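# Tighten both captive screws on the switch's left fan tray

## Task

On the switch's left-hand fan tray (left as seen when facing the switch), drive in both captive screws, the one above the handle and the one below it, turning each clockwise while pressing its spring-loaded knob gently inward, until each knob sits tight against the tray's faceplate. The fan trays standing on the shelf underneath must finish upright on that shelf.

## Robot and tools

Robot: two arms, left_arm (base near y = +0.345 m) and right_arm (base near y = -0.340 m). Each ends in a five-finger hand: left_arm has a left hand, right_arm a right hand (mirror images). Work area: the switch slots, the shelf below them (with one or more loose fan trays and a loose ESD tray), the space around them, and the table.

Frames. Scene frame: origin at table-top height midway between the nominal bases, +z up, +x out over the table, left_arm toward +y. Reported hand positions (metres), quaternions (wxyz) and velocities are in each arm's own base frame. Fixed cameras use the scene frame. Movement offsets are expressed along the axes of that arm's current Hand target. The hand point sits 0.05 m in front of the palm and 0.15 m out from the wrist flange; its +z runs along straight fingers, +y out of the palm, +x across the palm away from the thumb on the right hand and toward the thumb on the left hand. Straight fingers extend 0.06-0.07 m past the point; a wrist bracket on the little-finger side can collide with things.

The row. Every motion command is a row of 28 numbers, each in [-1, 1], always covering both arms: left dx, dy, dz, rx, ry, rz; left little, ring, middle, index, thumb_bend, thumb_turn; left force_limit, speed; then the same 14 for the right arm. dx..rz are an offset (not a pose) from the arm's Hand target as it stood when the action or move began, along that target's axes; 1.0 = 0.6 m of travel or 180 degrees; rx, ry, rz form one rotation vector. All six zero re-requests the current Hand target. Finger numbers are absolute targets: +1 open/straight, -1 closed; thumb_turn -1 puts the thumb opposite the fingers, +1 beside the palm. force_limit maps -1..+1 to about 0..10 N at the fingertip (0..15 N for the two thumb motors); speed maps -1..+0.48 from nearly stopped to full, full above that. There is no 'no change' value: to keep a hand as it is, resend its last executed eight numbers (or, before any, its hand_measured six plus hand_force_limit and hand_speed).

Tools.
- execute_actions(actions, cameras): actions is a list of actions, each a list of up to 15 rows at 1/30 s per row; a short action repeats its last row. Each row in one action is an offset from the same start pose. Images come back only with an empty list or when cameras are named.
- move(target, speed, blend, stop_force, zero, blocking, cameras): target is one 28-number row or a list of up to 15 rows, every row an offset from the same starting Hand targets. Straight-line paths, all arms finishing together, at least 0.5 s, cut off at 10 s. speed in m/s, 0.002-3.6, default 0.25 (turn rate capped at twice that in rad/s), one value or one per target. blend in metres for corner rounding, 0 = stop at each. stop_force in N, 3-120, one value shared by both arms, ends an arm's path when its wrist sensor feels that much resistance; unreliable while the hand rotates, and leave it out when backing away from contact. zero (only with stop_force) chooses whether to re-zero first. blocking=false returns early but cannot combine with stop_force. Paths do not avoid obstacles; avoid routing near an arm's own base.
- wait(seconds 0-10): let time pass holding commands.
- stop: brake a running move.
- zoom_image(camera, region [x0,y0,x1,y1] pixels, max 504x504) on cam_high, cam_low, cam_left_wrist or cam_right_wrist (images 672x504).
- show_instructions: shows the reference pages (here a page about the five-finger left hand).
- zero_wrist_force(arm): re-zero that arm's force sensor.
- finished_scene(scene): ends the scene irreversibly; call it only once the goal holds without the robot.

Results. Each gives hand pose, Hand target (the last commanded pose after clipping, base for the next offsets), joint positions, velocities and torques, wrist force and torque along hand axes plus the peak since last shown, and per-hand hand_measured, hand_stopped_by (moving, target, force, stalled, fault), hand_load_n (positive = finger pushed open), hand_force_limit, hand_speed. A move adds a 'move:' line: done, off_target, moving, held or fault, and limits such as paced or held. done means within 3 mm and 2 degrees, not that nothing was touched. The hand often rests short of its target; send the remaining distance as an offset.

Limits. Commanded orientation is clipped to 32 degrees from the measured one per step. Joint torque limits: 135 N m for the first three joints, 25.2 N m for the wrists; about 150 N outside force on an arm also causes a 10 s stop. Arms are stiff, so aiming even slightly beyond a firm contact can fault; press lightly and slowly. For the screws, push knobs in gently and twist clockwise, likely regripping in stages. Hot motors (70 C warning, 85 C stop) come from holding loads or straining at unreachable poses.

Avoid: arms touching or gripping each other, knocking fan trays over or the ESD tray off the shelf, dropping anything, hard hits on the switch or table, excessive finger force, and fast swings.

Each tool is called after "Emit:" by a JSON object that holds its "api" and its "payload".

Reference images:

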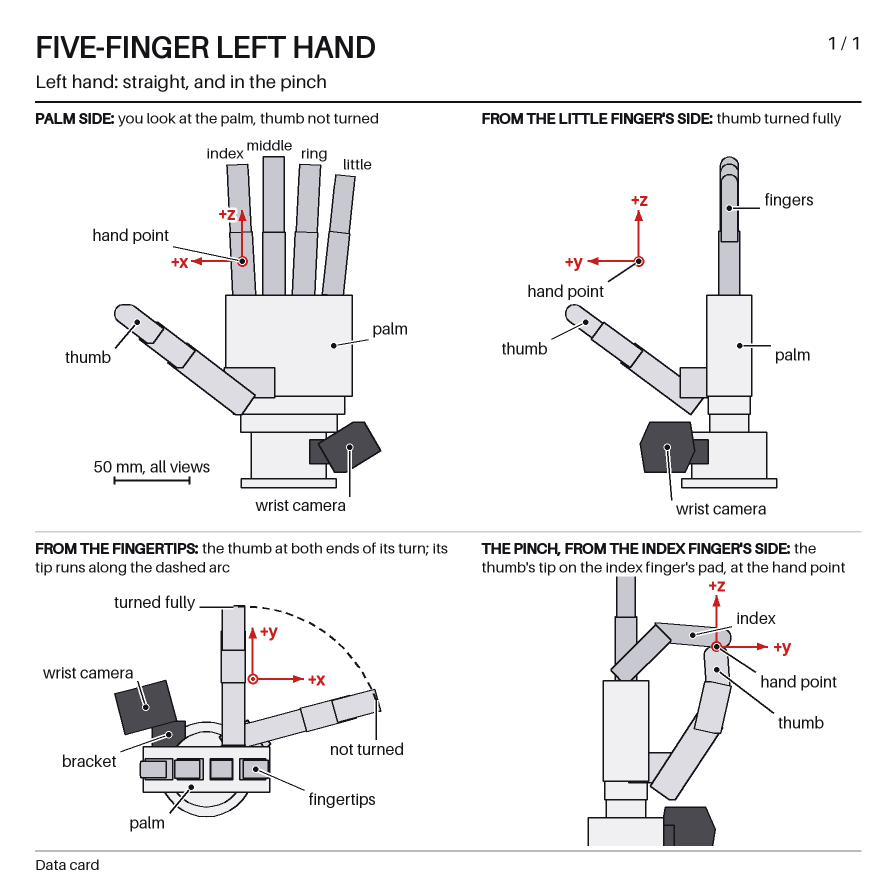

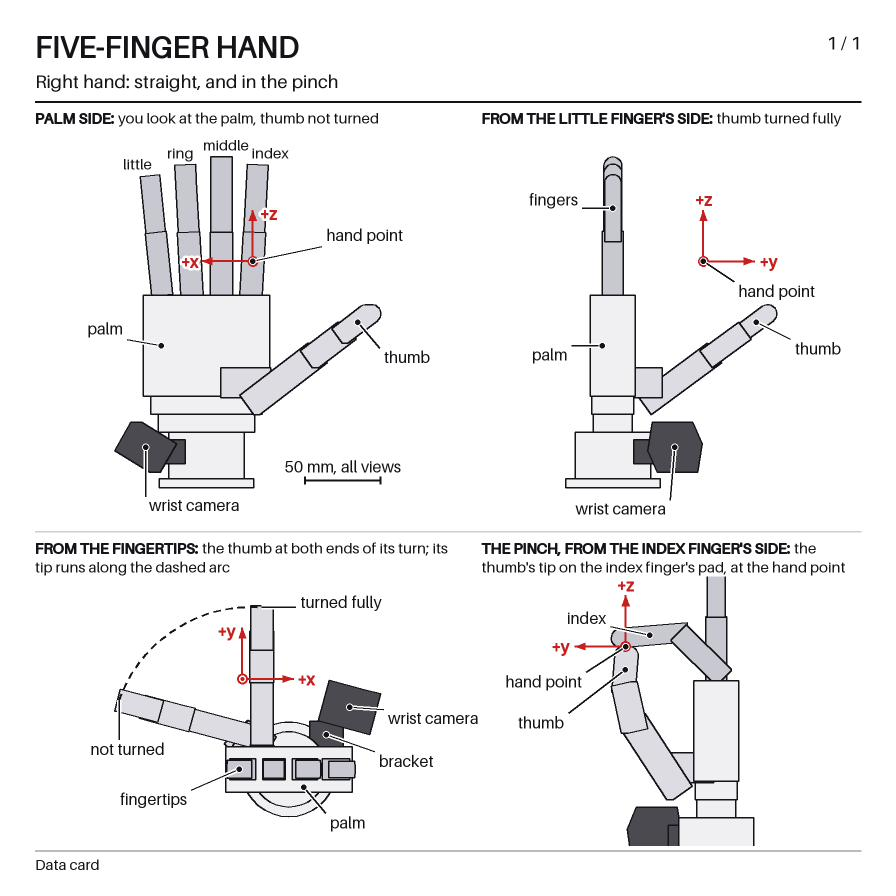

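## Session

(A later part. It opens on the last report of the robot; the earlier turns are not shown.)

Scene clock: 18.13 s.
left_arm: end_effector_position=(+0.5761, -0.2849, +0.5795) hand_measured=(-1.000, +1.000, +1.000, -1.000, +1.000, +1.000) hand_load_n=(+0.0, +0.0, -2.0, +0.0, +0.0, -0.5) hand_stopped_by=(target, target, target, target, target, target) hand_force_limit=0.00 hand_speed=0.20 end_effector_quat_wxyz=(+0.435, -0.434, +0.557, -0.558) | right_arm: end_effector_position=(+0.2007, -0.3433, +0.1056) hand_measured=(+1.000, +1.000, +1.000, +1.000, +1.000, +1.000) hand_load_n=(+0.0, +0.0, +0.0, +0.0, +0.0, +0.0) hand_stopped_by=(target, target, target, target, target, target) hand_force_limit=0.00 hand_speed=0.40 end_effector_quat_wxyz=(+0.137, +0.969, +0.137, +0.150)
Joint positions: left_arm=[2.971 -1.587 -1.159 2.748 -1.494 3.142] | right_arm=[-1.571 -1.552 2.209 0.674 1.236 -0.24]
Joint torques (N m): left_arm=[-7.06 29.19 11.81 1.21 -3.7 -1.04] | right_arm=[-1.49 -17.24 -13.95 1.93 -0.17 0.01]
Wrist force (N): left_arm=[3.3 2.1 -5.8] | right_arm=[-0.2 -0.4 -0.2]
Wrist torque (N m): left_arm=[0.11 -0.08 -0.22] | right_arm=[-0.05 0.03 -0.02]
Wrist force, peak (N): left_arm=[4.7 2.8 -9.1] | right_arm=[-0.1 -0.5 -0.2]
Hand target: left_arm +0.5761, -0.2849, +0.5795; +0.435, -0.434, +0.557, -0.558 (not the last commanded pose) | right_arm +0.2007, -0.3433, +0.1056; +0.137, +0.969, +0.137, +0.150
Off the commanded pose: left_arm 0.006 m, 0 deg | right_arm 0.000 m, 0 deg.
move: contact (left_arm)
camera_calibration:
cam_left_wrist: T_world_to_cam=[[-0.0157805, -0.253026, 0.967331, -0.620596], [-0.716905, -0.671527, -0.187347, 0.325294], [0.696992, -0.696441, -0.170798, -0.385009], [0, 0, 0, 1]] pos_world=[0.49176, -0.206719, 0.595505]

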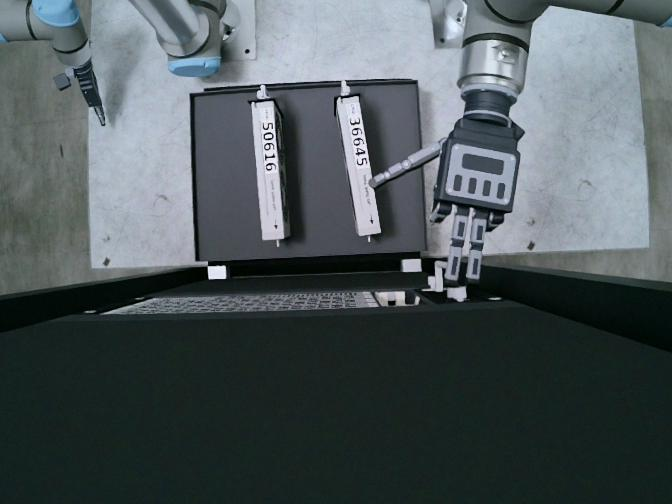

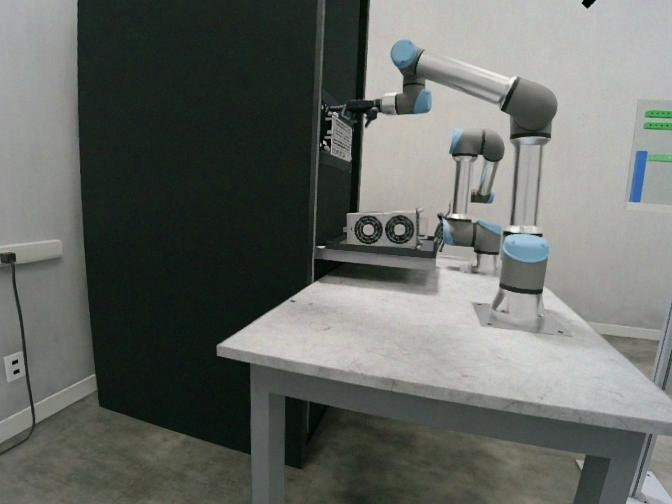

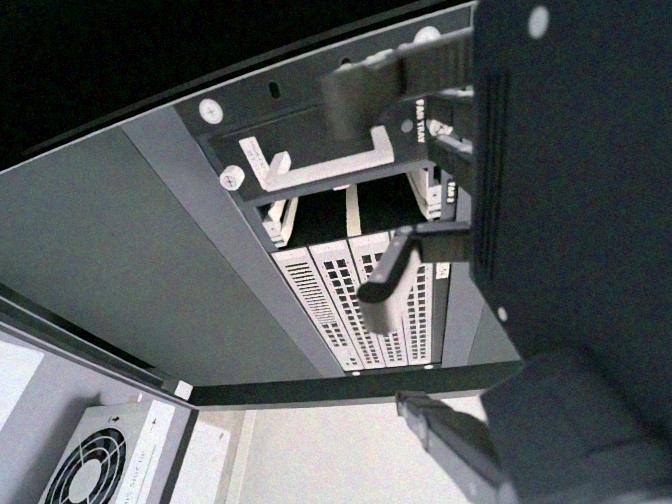

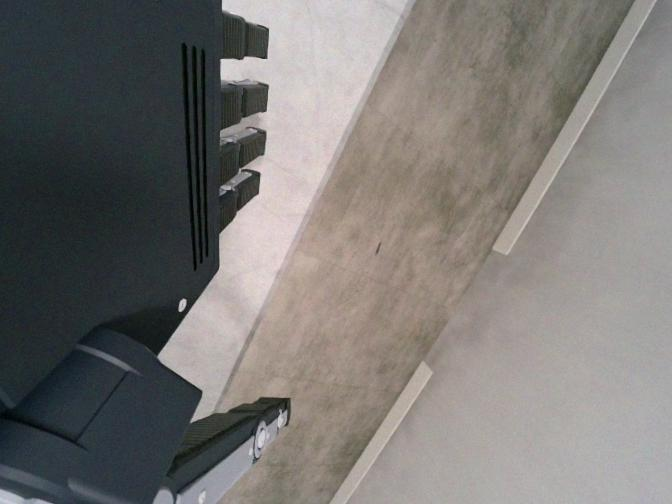

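Emit:
{"api": "move", "payload": {"target": [0.0015,0,-0.006,0,0,0,-1,1,1,-1,1,1,0,0.2,0,0,0,0,0,0,1,1,1,1,1,1,0,0.4], "cameras": [], "speed": 0.02}}

Emit:
{"api": "move", "payload": {"target": [-0.0023,0,0.011,0,0,0,-1,1,1,-1,1,1,0,0.2,0,0,0,0,0,0,1,1,1,1,1,1,0,0.4], "cameras": ["cam_high","cam_low","cam_left_wrist"], "speed": 0.006, "stop_force": 7}}

Emit:
{"api": "zoom_image", "payload": {"camera": "cam_left_wrist", "region": [390, 80, 460, 170]}}

Emit:
{"api": "zoom_image", "payload": {"camera": "cam_high", "region": [430, 250, 490, 300]}}

Scene clock: 19.20 s.
left_arm: end_effector_position=(+0.5723, -0.2849, +0.5794) hand_measured=(-1.000, +1.000, +1.000, -1.000, +1.000, +1.000) hand_load_n=(+0.0, +0.0, +0.0, +0.0, +0.0, -0.5) hand_stopped_by=(target, target, target, target, target, target) hand_force_limit=0.00 hand_speed=0.20 end_effector_quat_wxyz=(+0.435, -0.434, +0.557, -0.558) | right_arm: end_effector_position=(+0.2007, -0.3433, +0.1056) hand_measured=(+1.000, +1.000, +1.000, +1.000, +1.000, +1.000) hand_load_n=(+0.0, +0.0, +0.0, +0.0, +0.0, +0.0) hand_stopped_by=(target, target, target, target, target, target) hand_force_limit=0.00 hand_speed=0.40 end_effector_quat_wxyz=(+0.137, +0.969, +0.137, +0.150)
Joint positions: left_arm=[2.97 -1.578 -1.167 2.748 -1.496 3.142] | right_arm=[-1.571 -1.552 2.209 0.674 1.236 -0.24]
Joint torques (N m): left_arm=[-7.24 18.95 19.92 3.04 -2.31 0.39] | right_arm=[-1.02 -17.71 -15.13 2.15 -0.09 -0.06]
Wrist force (N): left_arm=[-0.3 0.5 -0.6] | right_arm=[0.0 -0.3 0.0]
Wrist torque (N m): left_arm=[-0.11 -0.13 -0.40] | right_arm=[-0.05 0.00 -0.01]
Wrist force, peak (N): left_arm=[3.0 2.3 -6.4] | right_arm=[0.0 -0.3 -0.4]
Hand target: left_arm +0.5724, -0.2849, +0.5794; +0.435, -0.434, +0.557, -0.558 | right_arm +0.2007, -0.3433, +0.1056; +0.137, +0.969, +0.137, +0.150
Off the commanded pose: left_arm 0.000 m, 0 deg | right_arm 0.000 m, 0 deg.
move: done
No camera images: "cameras" was empty.

Scene clock: 20.73 s.
left_arm: end_effector_position=(+0.5763, -0.2850, +0.5794) hand_measured=(-1.000, +1.000, +1.000, -1.000, +1.000, +1.000) hand_load_n=(+0.0, +0.0, -2.0, +0.0, +0.0, +0.0) hand_stopped_by=(target, target, target, target, target, target) hand_force_limit=0.00 hand_speed=0.20 end_effector_quat_wxyz=(+0.435, -0.434, +0.557, -0.558) | right_arm: end_effector_position=(+0.2007, -0.3433, +0.1056) hand_measured=(+1.000, +1.000, +1.000, +1.000, +1.000, +1.000) hand_load_n=(+0.0, +0.0, +0.0, +0.0, +0.0, +0.0) hand_stopped_by=(target, target, target, target, target, target) hand_force_limit=0.00 hand_speed=0.40 end_effector_quat_wxyz=(+0.137, +0.969, +0.137, +0.150)
Joint positions: left_arm=[2.971 -1.587 -1.158 2.748 -1.495 3.142] | right_arm=[-1.571 -1.552 2.209 0.674 1.236 -0.24]
Joint torques (N m): left_arm=[-6.17 28.77 10.89 3.67 -4.25 1.35] | right_arm=[-2.03 -17.62 -13.86 2.1 -0.29 -0.01]
Wrist force (N): left_arm=[3.6 2.2 -6.4] | right_arm=[0.1 -0.4 0.0]
Wrist torque (N m): left_arm=[0.17 -0.04 -0.20] | right_arm=[-0.05 -0.02 0.00]
Wrist force, peak (N): left_arm=[4.7 2.5 -7.8] | right_arm=[0.0 -0.4 0.2]
Hand target: left_arm +0.5763, -0.2851, +0.5795; +0.435, -0.434, +0.557, -0.558 (not the last commanded pose) | right_arm +0.2007, -0.3433, +0.1056; +0.137, +0.969, +0.137, +0.150
Off the commanded pose: left_arm 0.003 m, 0 deg | right_arm 0.000 m, 0 deg.
move: contact (left_arm)
camera_calibration:
cam_left_wrist: T_world_to_cam=[[-0.0157319, -0.253109, 0.96731, -0.620673], [-0.716968, -0.671457, -0.187356, 0.325282], [0.696929, -0.696478, -0.170907, -0.38513], [0, 0, 0, 1]] pos_world=[0.49186, -0.206919, 0.595505]
Images, in order (width x height): cam_high 672x504, cam_low 672x504, cam_left_wrist 672x504.

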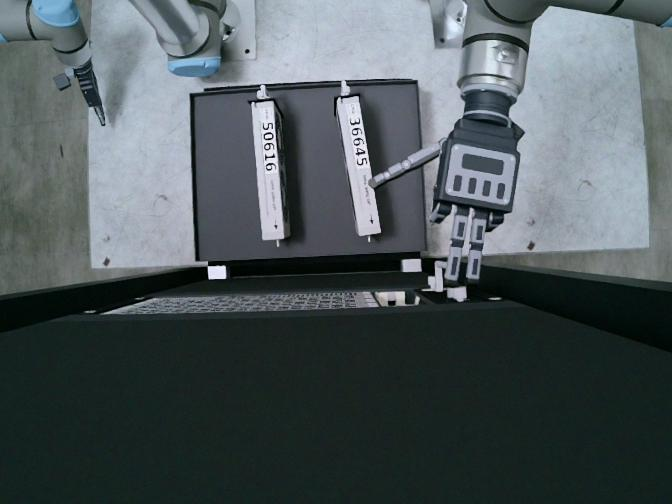

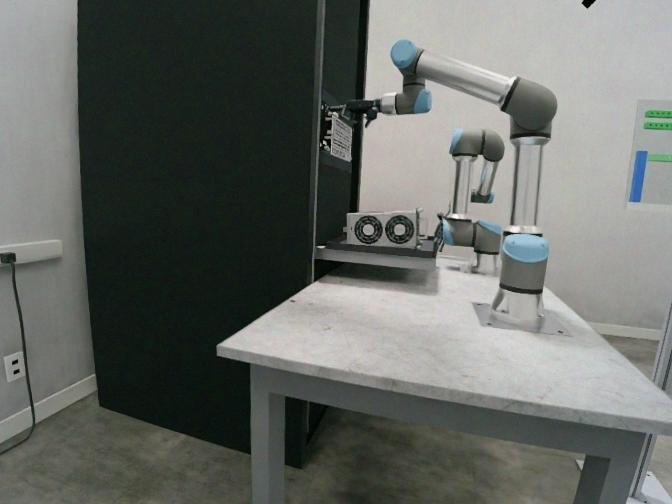

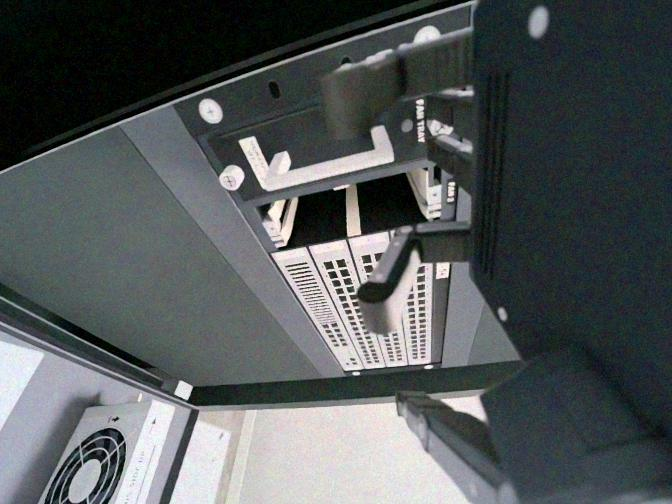

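Scaled by 5.600 from the camera's 672x504 image, which has a finer 960x720 frame.

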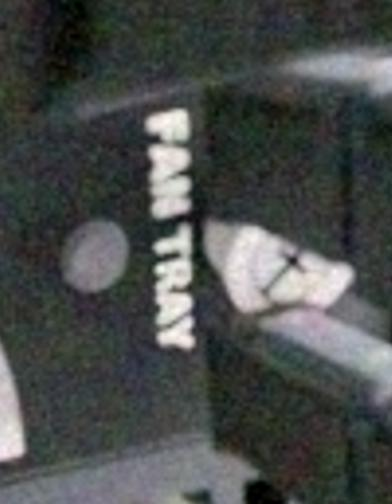

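Scaled by 8.400 from the camera's 672x504 image, which has a finer 960x720 frame.

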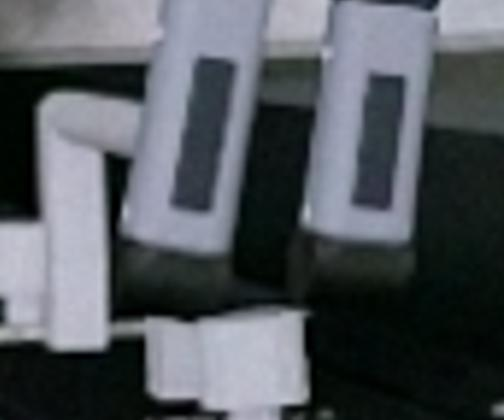

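Emit:
{"api": "move", "payload": {"target": [0.0038,0,-0.006,0,0,0,-1,1,1,-1,1,1,0,0.2,0,0,0,0,0,0,1,1,1,1,1,1,0,0.4], "cameras": [], "speed": 0.02}}

Emit:
{"api": "move", "payload": {"target": [-0.0022,0,0.0108,0,0,0,-1,1,1,-1,1,1,0,0.2,0,0,0,0,0,0,1,1,1,1,1,1,0,0.4], "cameras": ["cam_high","cam_low","cam_left_wrist"], "speed": 0.006, "stop_force": 9}}

Emit:
{"api": "zoom_image", "payload": {"camera": "cam_left_wrist", "region": [390, 80, 460, 170]}}

Emit:
{"api": "zoom_image", "payload": {"camera": "cam_high", "region": [430, 250, 490, 300]}}

Scene clock: 21.70 s.
left_arm: end_effector_position=(+0.5721, -0.2864, +0.5794) hand_measured=(-1.000, +1.000, +1.000, -1.000, +1.000, +1.000) hand_load_n=(+0.0, +0.0, +0.0, +0.0, +0.0, +0.0) hand_stopped_by=(target, target, target, target, target, target) hand_force_limit=0.00 hand_speed=0.20 end_effector_quat_wxyz=(+0.435, -0.434, +0.557, -0.558) | right_arm: end_effector_position=(+0.2007, -0.3433, +0.1056) hand_measured=(+1.000, +1.000, +1.000, +1.000, +1.000, +1.000) hand_load_n=(+0.0, +0.0, +0.0, +0.0, +0.0, +0.0) hand_stopped_by=(target, target, target, target, target, target) hand_force_limit=0.00 hand_speed=0.40 end_effector_quat_wxyz=(+0.137, +0.969, +0.137, +0.150)
Joint positions: left_arm=[2.965 -1.58 -1.166 2.748 -1.5 3.142] | right_arm=[-1.571 -1.552 2.209 0.674 1.236 -0.24]
Joint torques (N m): left_arm=[-0.54 19.23 20.59 2.99 -1.42 1.73] | right_arm=[-1.57 -16.81 -14.71 1.9 -0.29 0.22]
Wrist force (N): left_arm=[-0.3 0.4 -0.5] | right_arm=[-0.1 -0.2 -0.1]
Wrist torque (N m): left_arm=[-0.14 -0.12 -0.40] | right_arm=[-0.02 0.01 0.00]
Wrist force, peak (N): left_arm=[4.0 2.1 -6.6] | right_arm=[-0.2 -0.3 -0.3]
Hand target: left_arm +0.5722, -0.2864, +0.5794; +0.435, -0.434, +0.557, -0.558 | right_arm +0.2007, -0.3433, +0.1056; +0.137, +0.969, +0.137, +0.150
Off the commanded pose: left_arm 0.000 m, 0 deg | right_arm 0.000 m, 0 deg.
move: done
No camera images: "cameras" was empty.

Scene clock: 23.67 s.
left_arm: end_effector_position=(+0.5780, -0.2867, +0.5795) hand_measured=(-1.000, +1.000, +1.000, -1.000, +1.000, +1.000) hand_load_n=(+0.0, +0.0, +0.0, +0.0, +0.0, +0.0) hand_stopped_by=(target, target, target, target, target, target) hand_force_limit=0.00 hand_speed=0.20 end_effector_quat_wxyz=(+0.435, -0.434, +0.557, -0.558) | right_arm: end_effector_position=(+0.2007, -0.3433, +0.1056) hand_measured=(+1.000, +1.000, +1.000, +1.000, +1.000, +1.000) hand_load_n=(+0.0, +0.0, +0.0, +0.0, +0.0, +0.0) hand_stopped_by=(target, target, target, target, target, target) hand_force_limit=0.00 hand_speed=0.40 end_effector_quat_wxyz=(+0.137, +0.969, +0.137, +0.150)
Joint positions: left_arm=[2.967 -1.593 -1.152 2.747 -1.498 3.142] | right_arm=[-1.571 -1.552 2.209 0.674 1.236 -0.24]
Joint torques (N m): left_arm=[-8.19 29.16 11.45 3.18 -3.37 2.43] | right_arm=[-1.16 -18.47 -14.01 2.03 -0.27 0.01]
Wrist force (N): left_arm=[1.5 0.7 -5.2] | right_arm=[0.0 0.0 -0.1]
Wrist torque (N m): left_arm=[0.12 -0.18 -0.29] | right_arm=[0.00 0.00 0.00]
Wrist force, peak (N): left_arm=[3.6 2.0 -8.8] | right_arm=[-0.2 -0.6 0.0]
Hand target: left_arm +0.5780, -0.2867, +0.5795; +0.435, -0.434, +0.557, -0.558 (not the last commanded pose) | right_arm +0.2007, -0.3433, +0.1056; +0.137, +0.969, +0.137, +0.150
Off the commanded pose: left_arm 0.001 m, 0 deg | right_arm 0.000 m, 0 deg.
move: contact (left_arm)
camera_calibration:
cam_left_wrist: T_world_to_cam=[[-0.0157494, -0.253091, 0.967314, -0.62104], [-0.717014, -0.671411, -0.187344, 0.325524], [0.696881, -0.696529, -0.170895, -0.387492], [0, 0, 0, 1]] pos_world=[0.49366, -0.208519, 0.595505]
Images, in order (width x height): cam_high 672x504, cam_low 672x504, cam_left_wrist 672x504.

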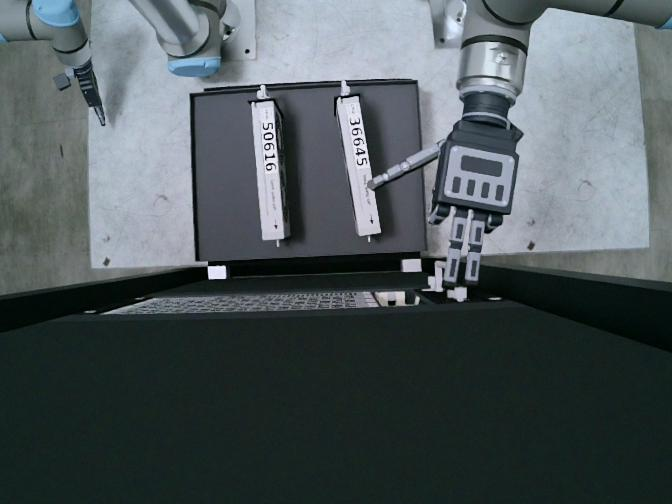

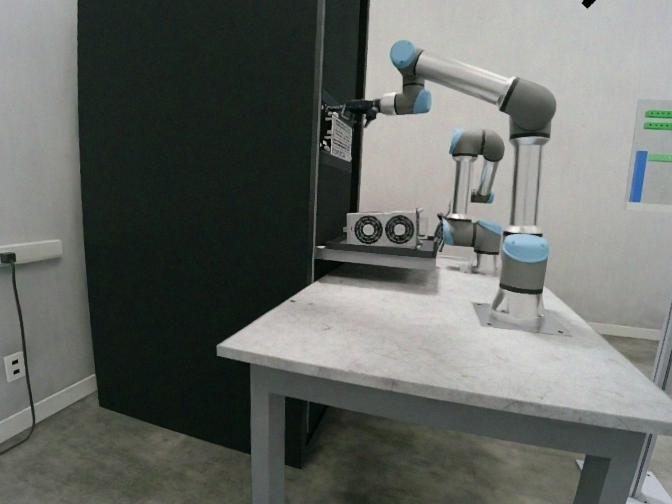

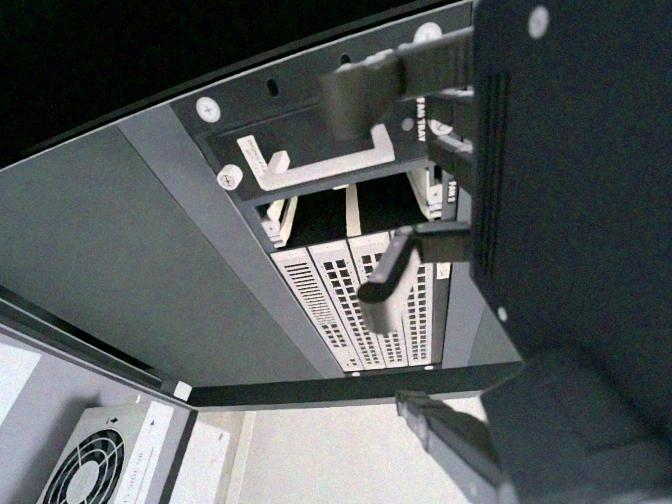

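Scaled by 5.600 from the camera's 672x504 image, which has a finer 960x720 frame.

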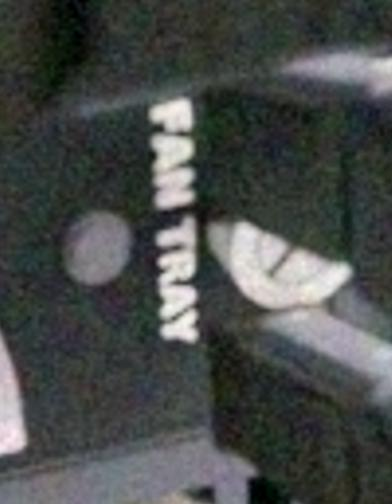

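Scaled by 8.400 from the camera's 672x504 image, which has a finer 960x720 frame.

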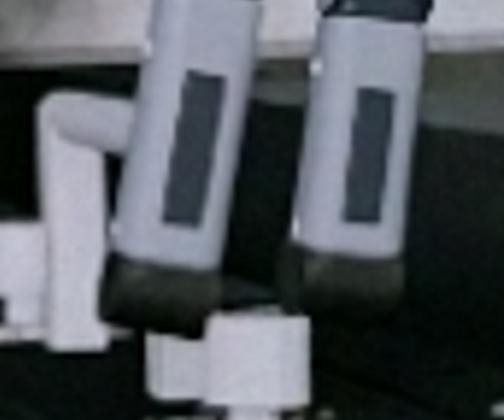

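Emit:
{"api": "move", "payload": {"target": [[-0.0004,0,0.002,0,0,0,-1,1,1,-1,1,1,0,0.2,0,0,0,0,0,0,1,1,1,1,1,1,0,0.4],[-0.0268,0.0048,-0.0035,-0.0170,0,0.0816,-1,1,1,-1,1,1,0,0.2,0,0,0,0,0,0,1,1,1,1,1,1,0,0.4],[-0.0535,0.0025,-0.0091,-0.0340,0,0.1632,-1,1,1,-1,1,1,0,0.2,0,0,0,0,0,0,1,1,1,1,1,1,0,0.4],[-0.0788,-0.0068,-0.0143,-0.0510,0,0.2448,-1,1,1,-1,1,1,0,0.2,0,0,0,0,0,0,1,1,1,1,1,1,0,0.4]], "blend": 0.002, "speed": 0.15, "cameras": ["cam_high","cam_low","cam_left_wrist"]}}

Emit:
{"api": "zoom_image", "payload": {"camera": "cam_left_wrist", "region": [390, 80, 460, 170]}}

Emit:
{"api": "zoom_image", "payload": {"camera": "cam_high", "region": [430, 250, 490, 300]}}

Scene clock: 27.37 s.
left_arm: end_effector_position=(+0.5813, -0.2388, +0.5836) hand_measured=(-1.000, +0.998, +1.000, -1.000, +1.000, +1.000) hand_load_n=(+0.0, -16.0, +0.0, +0.0, +0.0, +0.0) hand_stopped_by=(target, target, target, target, target, target) hand_force_limit=0.00 hand_speed=0.20 end_effector_quat_wxyz=(+0.577, -0.226, +0.721, -0.309) | right_arm: end_effector_position=(+0.2007, -0.3433, +0.1056) hand_measured=(+1.000, +1.000, +1.000, +1.000, +1.000, +1.000) hand_load_n=(+0.0, +0.5, +0.0, +0.0, +0.0, +0.0) hand_stopped_by=(target, target, target, target, target, target) hand_force_limit=0.00 hand_speed=0.40 end_effector_quat_wxyz=(+0.137, +0.969, +0.137, +0.150)
Joint positions: left_arm=[2.92 -1.707 -0.906 2.47 -1.605 3.912] | right_arm=[-1.571 -1.552 2.209 0.674 1.236 -0.24]
Joint torques (N m): left_arm=[1.88 22.5 6.77 5.07 7.66 0.79] | right_arm=[-0.65 -17.84 -13.9 2.14 -0.17 -0.19]
Wrist force (N): left_arm=[-9.5 13.7 -23.4] | right_arm=[-0.3 -0.5 0.0]
Wrist torque (N m): left_arm=[0.96 -1.44 -1.29] | right_arm=[-0.07 0.03 -0.03]
Wrist force, peak (N): left_arm=[-9.4 13.6 -23.5] | right_arm=[-0.3 -0.5 0.0]
Hand target: left_arm +0.5812, -0.2387, +0.5836; +0.577, -0.226, +0.721, -0.309 | right_arm +0.2007, -0.3433, +0.1056; +0.137, +0.969, +0.137, +0.150
Off the commanded pose: left_arm 0.000 m, 0 deg | right_arm 0.000 m, 0 deg.
move: done; blend cut to 0.0006 m at target 1
camera_calibration:
cam_left_wrist: T_world_to_cam=[[-0.0400057, -0.862324, 0.504774, -0.474325], [-0.702072, -0.335202, -0.628279, 0.689596], [0.710981, -0.379523, -0.592003, -0.0424693], [0, 0, 0, 1]] pos_world=[0.495365, -0.193986, 0.647544]
Images, in order (width x height): cam_high 672x504, cam_low 672x504, cam_left_wrist 672x504.

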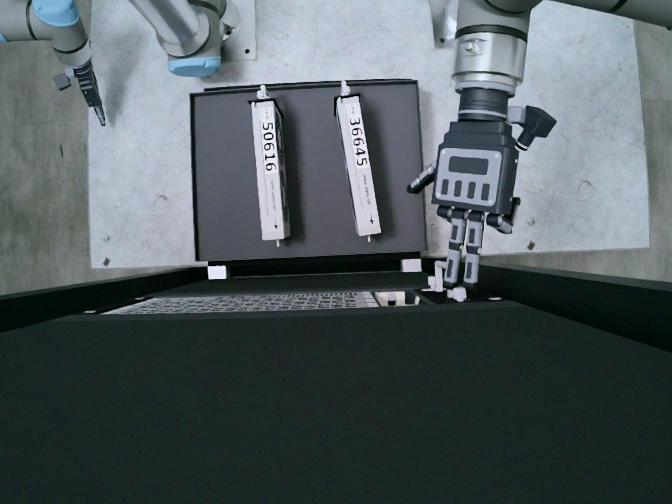

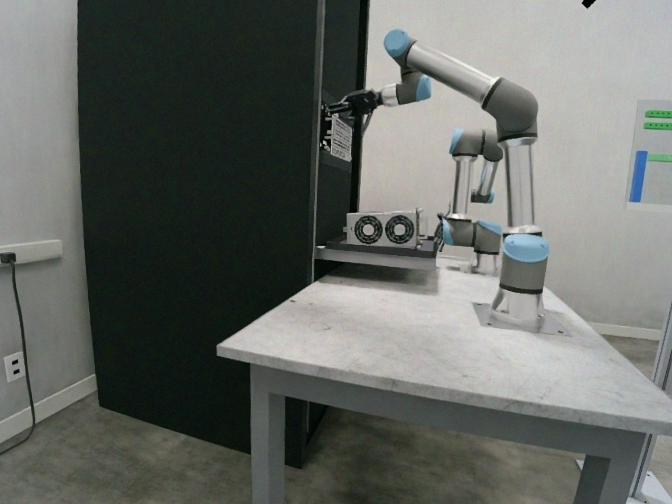

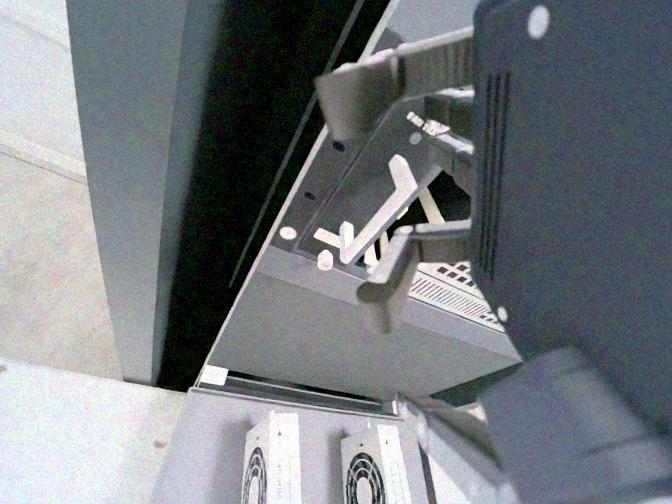

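Scaled by 5.600 from the camera's 672x504 image, which has a finer 960x720 frame.

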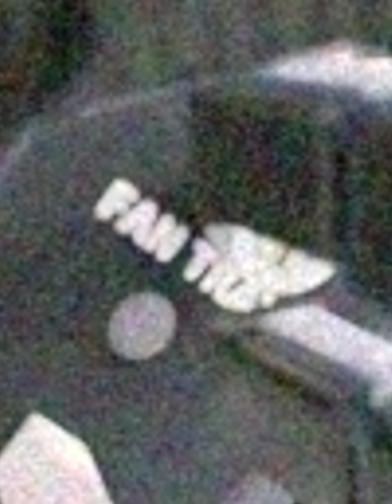

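Scaled by 8.400 from the camera's 672x504 image, which has a finer 960x720 frame.

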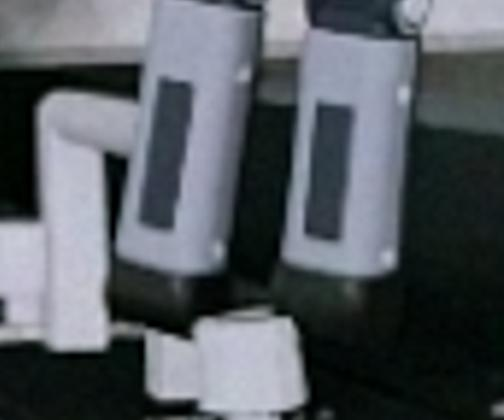

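Emit:
{"api": "move", "payload": {"target": [0.003,0,-0.0148,0,0,0,-1,1,1,-1,1,1,0,0.2,0,0,0,0,0,0,1,1,1,1,1,1,0,0.4], "cameras": ["cam_high","cam_low","cam_left_wrist"], "speed": 0.05}}

Emit:
{"api": "zoom_image", "payload": {"camera": "cam_left_wrist", "region": [390, 80, 460, 170]}}

Emit:
{"api": "zoom_image", "payload": {"camera": "cam_high", "region": [430, 250, 490, 300]}}

Emit:
{"api": "zoom_image", "payload": {"camera": "cam_low", "region": [315, 90, 355, 120]}}

Scene clock: 28.63 s.
left_arm: end_effector_position=(+0.5721, -0.2383, +0.5835) hand_measured=(-1.000, +1.000, +1.000, -1.000, +1.000, +1.000) hand_load_n=(+0.0, -0.5, +0.0, +0.0, +0.0, +0.0) hand_stopped_by=(target, target, target, target, target, target) hand_force_limit=0.00 hand_speed=0.20 end_effector_quat_wxyz=(+0.577, -0.226, +0.721, -0.309) | right_arm: end_effector_position=(+0.2007, -0.3433, +0.1056) hand_measured=(+1.000, +1.000, +1.000, +1.000, +1.000, +1.000) hand_load_n=(+0.0, +0.0, +0.0, +0.0, +0.0, +0.0) hand_stopped_by=(target, target, target, target, target, target) hand_force_limit=0.00 hand_speed=0.40 end_effector_quat_wxyz=(+0.137, +0.969, +0.137, +0.150)
Joint positions: left_arm=[2.915 -1.685 -0.931 2.473 -1.609 3.912] | right_arm=[-1.571 -1.552 2.209 0.674 1.236 -0.24]
Joint torques (N m): left_arm=[-0.4 17.69 31.15 2.12 -1.13 -2.11] | right_arm=[-0.03 -17.3 -15.02 2.13 -0.24 0.04]
Wrist force (N): left_arm=[0.6 0.5 -0.1] | right_arm=[0.0 -0.3 -0.2]
Wrist torque (N m): left_arm=[-0.12 -0.10 -0.16] | right_arm=[-0.04 0.01 -0.01]
Wrist force, peak (N): left_arm=[-9.3 13.9 -23.4] | right_arm=[-0.2 -0.5 -0.3]
Hand target: left_arm +0.5722, -0.2383, +0.5836; +0.577, -0.226, +0.721, -0.309 | right_arm +0.2007, -0.3433, +0.1056; +0.137, +0.969, +0.137, +0.150
Off the commanded pose: left_arm 0.000 m, 0 deg | right_arm 0.000 m, 0 deg.
move: done
camera_calibration:
cam_left_wrist: T_world_to_cam=[[-0.0399709, -0.862466, 0.504533, -0.474232], [-0.702062, -0.335052, -0.62837, 0.683423], [0.710993, -0.37933, -0.592113, -0.0357456], [0, 0, 0, 1]] pos_world=[0.486265, -0.193586, 0.647542]
Images, in order (width x height): cam_high 672x504, cam_low 672x504, cam_left_wrist 672x504.

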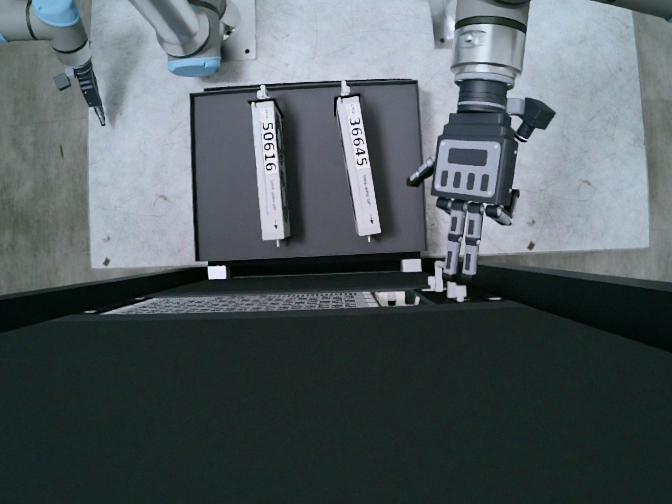

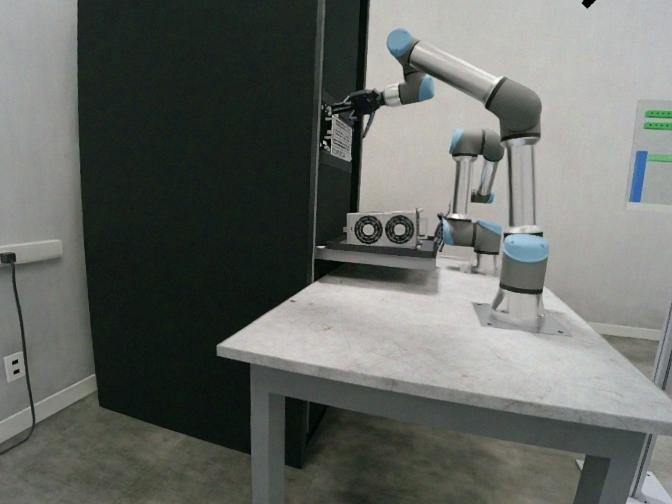

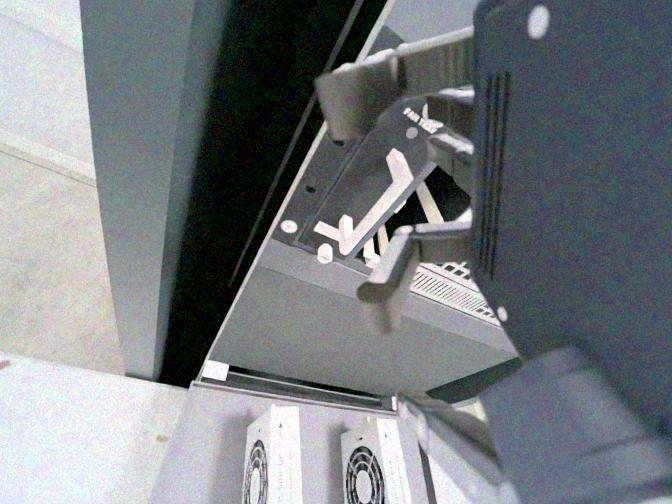

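Scaled by 5.600 from the camera's 672x504 image, which has a finer 960x720 frame.

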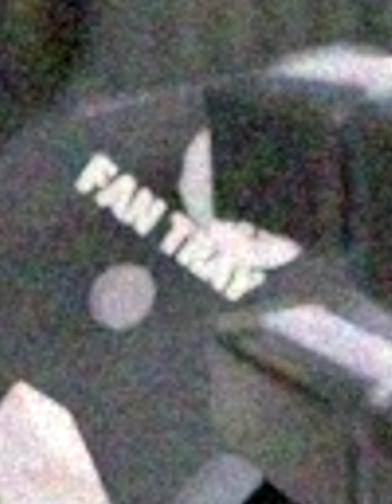

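Scaled by 8.400 from the camera's 672x504 image, which has a finer 960x720 frame.

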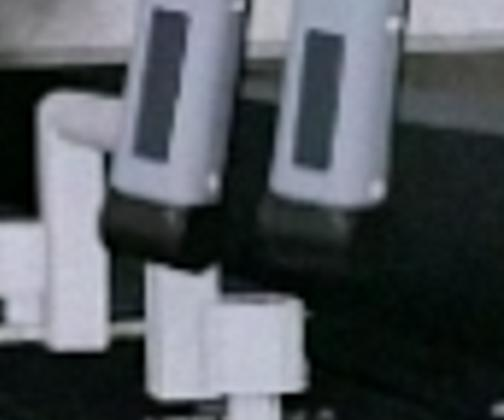

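Scaled by 12.600 from the camera's 672x504 image, which has a finer 960x720 frame.

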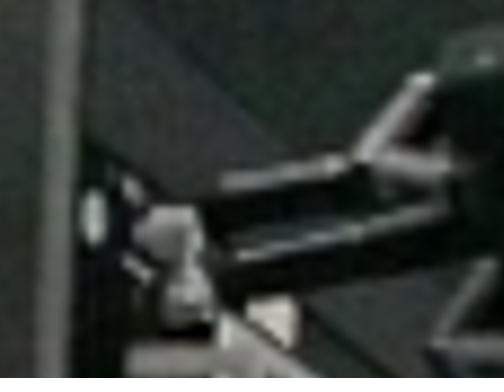

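Emit:
{"api": "move", "payload": {"target": [0.0539,-0.0630,-0.0033,0.0510,0,-0.2448,-1,1,1,-1,1,1,0,0.2,0,0,0,0,0,0,1,1,1,1,1,1,0,0.4], "cameras": ["cam_left_wrist"], "speed": 0.25}}

Emit:
{"api": "zoom_image", "payload": {"camera": "cam_left_wrist", "region": [400, 90, 450, 140]}}

Scene clock: 30.97 s.
left_arm: end_effector_position=(+0.5616, -0.2867, +0.5882) hand_measured=(-1.000, +1.000, +1.000, -1.000, +1.000, +1.000) hand_load_n=(+0.0, +0.0, +0.0, +0.0, +0.0, +0.0) hand_stopped_by=(target, target, target, target, target, target) hand_force_limit=0.00 hand_speed=0.20 end_effector_quat_wxyz=(+0.435, -0.434, +0.557, -0.558) | right_arm: end_effector_position=(+0.2007, -0.3433, +0.1056) hand_measured=(+1.000, +1.000, +1.000, +1.000, +1.000, +1.000) hand_load_n=(+0.0, +0.0, +0.0, +0.0, +0.0, +0.0) hand_stopped_by=(target, target, target, target, target, target) hand_force_limit=0.00 hand_speed=0.40 end_effector_quat_wxyz=(+0.137, +0.969, +0.137, +0.150)
Joint positions: left_arm=[2.959 -1.566 -1.155 2.724 -1.506 3.143] | right_arm=[-1.571 -1.552 2.209 0.674 1.236 -0.24]
Joint torques (N m): left_arm=[-9.6 15.05 28.14 1.27 -2.63 -1.95] | right_arm=[-1 -17.47 -14.46 2.14 -0.22 -0.08]
Wrist force (N): left_arm=[0.3 0.5 -0.7] | right_arm=[-0.2 -0.3 0.0]
Wrist torque (N m): left_arm=[-0.10 -0.22 -0.40] | right_arm=[-0.04 0.02 -0.01]
Wrist force, peak (N): left_arm=[0.1 0.8 -1.0] | right_arm=[0.0 -0.5 -0.2]
Hand target: left_arm +0.5616, -0.2867, +0.5882; +0.435, -0.434, +0.557, -0.558 | right_arm +0.2007, -0.3433, +0.1056; +0.137, +0.969, +0.137, +0.150
Off the commanded pose: left_arm 0.000 m, 0 deg | right_arm 0.000 m, 0 deg.
move: done
camera_calibration:
cam_left_wrist: T_world_to_cam=[[-0.0158266, -0.253454, 0.967218, -0.629815], [-0.716989, -0.671351, -0.187656, 0.315535], [0.696905, -0.696455, -0.171099, -0.374503], [0, 0, 0, 1]] pos_world=[0.47726, -0.208619, 0.604303]
Images, in order (width x height): cam_left_wrist 672x504.

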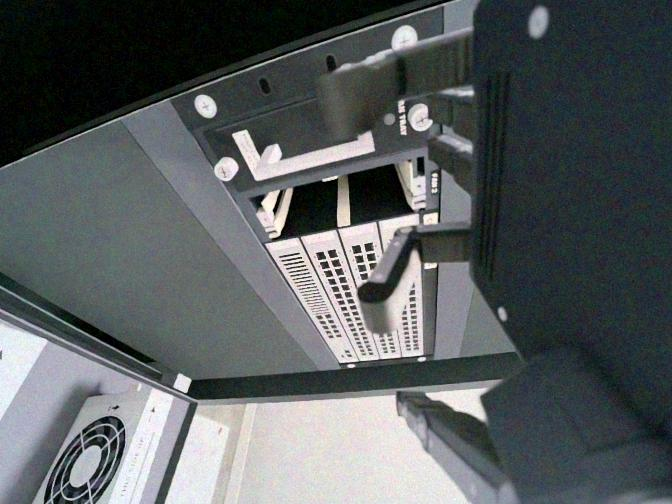

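Scaled by 10.080 from the camera's 672x504 image, which has a finer 960x720 frame.

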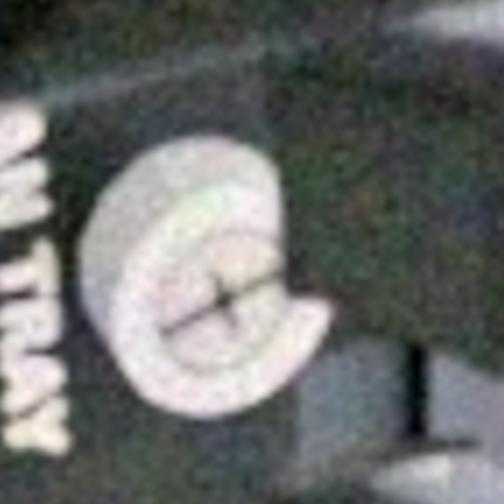

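Emit:
{"api": "move", "payload": {"target": [-0.0002,0.0145,0.0130,0,-0.0653,0,-1,-1,1,-1,1,1,0,0.2,0,0,0,0,0,0,1,1,1,1,1,1,0,0.4], "cameras": ["cam_high","cam_low","cam_left_wrist"], "speed": 0.08}}

Emit:
{"api": "zoom_image", "payload": {"camera": "cam_left_wrist", "region": [390, 80, 480, 170]}}

Emit:
{"api": "zoom_image", "payload": {"camera": "cam_high", "region": [430, 250, 490, 300]}}

Emit:
{"api": "zoom_image", "payload": {"camera": "cam_low", "region": [315, 90, 355, 120]}}

Scene clock: 34.20 s.
left_arm: end_effector_position=(+0.5693, -0.2886, +0.5795) hand_measured=(-1.000, -1.000, +1.000, -1.000, +1.000, +1.000) hand_load_n=(+0.0, +0.0, +0.0, +0.0, +0.0, -0.5) hand_stopped_by=(target, target, target, target, target, target) hand_force_limit=0.00 hand_speed=0.20 end_effector_quat_wxyz=(+0.490, -0.489, +0.510, -0.511) | right_arm: end_effector_position=(+0.2007, -0.3433, +0.1056) hand_measured=(+1.000, +1.000, +1.000, +1.000, +1.000, +1.000) hand_load_n=(+0.0, +0.0, +0.0, +0.0, +0.0, +0.0) hand_stopped_by=(target, target, target, target, target, target) hand_force_limit=0.00 hand_speed=0.40 end_effector_quat_wxyz=(+0.137, +0.969, +0.137, +0.150)
Joint positions: left_arm=[2.82 -1.619 -1.126 2.747 -1.851 3.142] | right_arm=[-1.571 -1.552 2.209 0.674 1.236 -0.24]
Joint torques (N m): left_arm=[5.96 33.19 11.05 -0.31 -0.26 2.37] | right_arm=[-1.7 -16.42 -14.81 2.29 -0.28 0.12]
Wrist force (N): left_arm=[0.2 0.5 -0.9] | right_arm=[0.1 -0.2 0.0]
Wrist torque (N m): left_arm=[-0.09 -0.22 -0.37] | right_arm=[-0.03 -0.02 0.01]
Wrist force, peak (N): left_arm=[0.4 0.4 -1.3] | right_arm=[-0.2 -0.4 -0.3]
Hand target: left_arm +0.5692, -0.2885, +0.5795; +0.490, -0.489, +0.510, -0.511 | right_arm +0.2007, -0.3433, +0.1056; +0.137, +0.969, +0.137, +0.150
Off the commanded pose: left_arm 0.000 m, 0 deg | right_arm 0.000 m, 0 deg.
move: done
camera_calibration:
cam_left_wrist: T_world_to_cam=[[0.0359204, -0.250539, 0.96744, -0.650468], [-0.565367, -0.80335, -0.187053, 0.193348], [0.824057, -0.54024, -0.170503, -0.410245], [0, 0, 0, 1]] pos_world=[0.470743, -0.229273, 0.595507]
Images, in order (width x height): cam_high 672x504, cam_low 672x504, cam_left_wrist 672x504.

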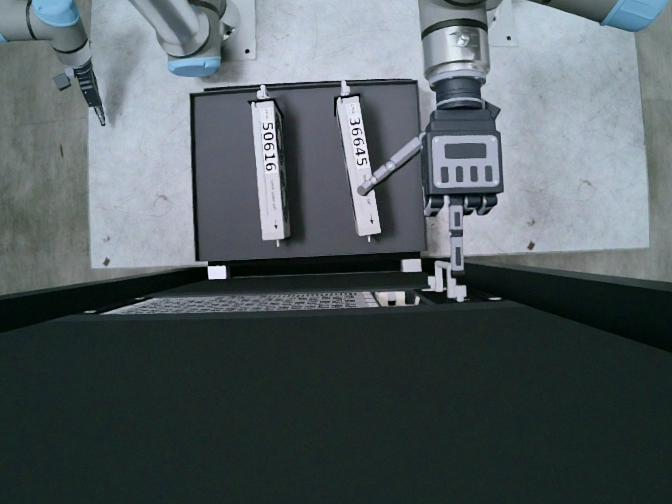

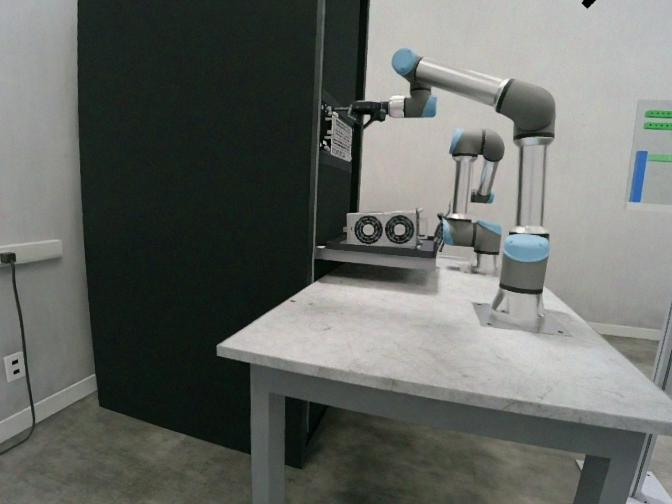

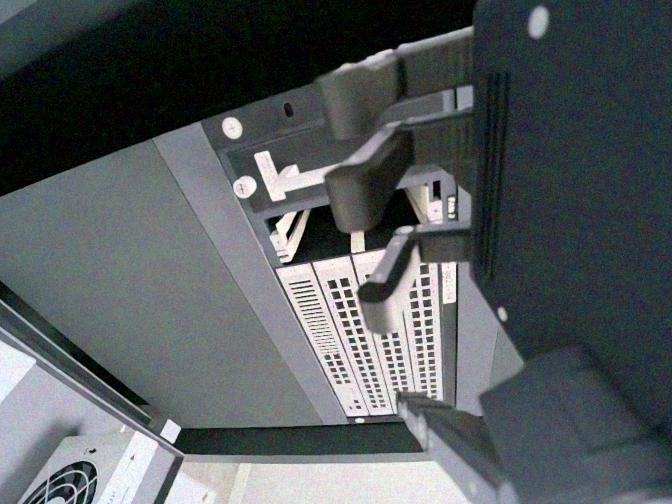

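Scaled by 5.600 from the camera's 672x504 image, which has a finer 960x720 frame.

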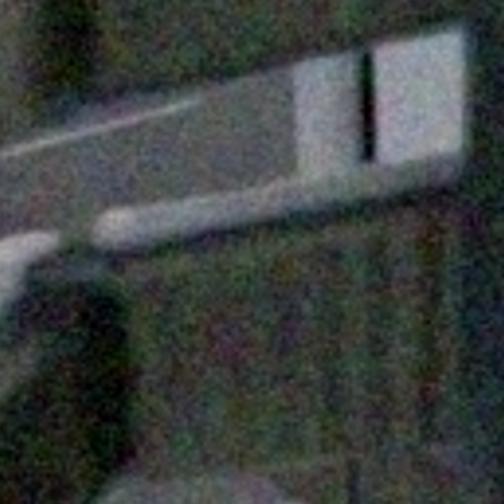

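Scaled by 8.400 from the camera's 672x504 image, which has a finer 960x720 frame.

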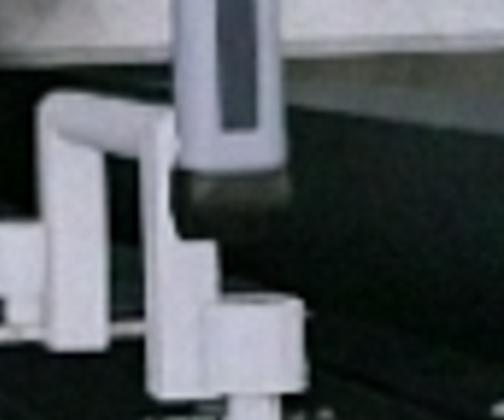

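Scaled by 12.600 from the camera's 672x504 image, which has a finer 960x720 frame.

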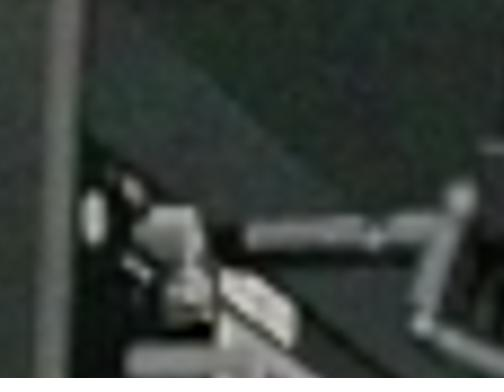

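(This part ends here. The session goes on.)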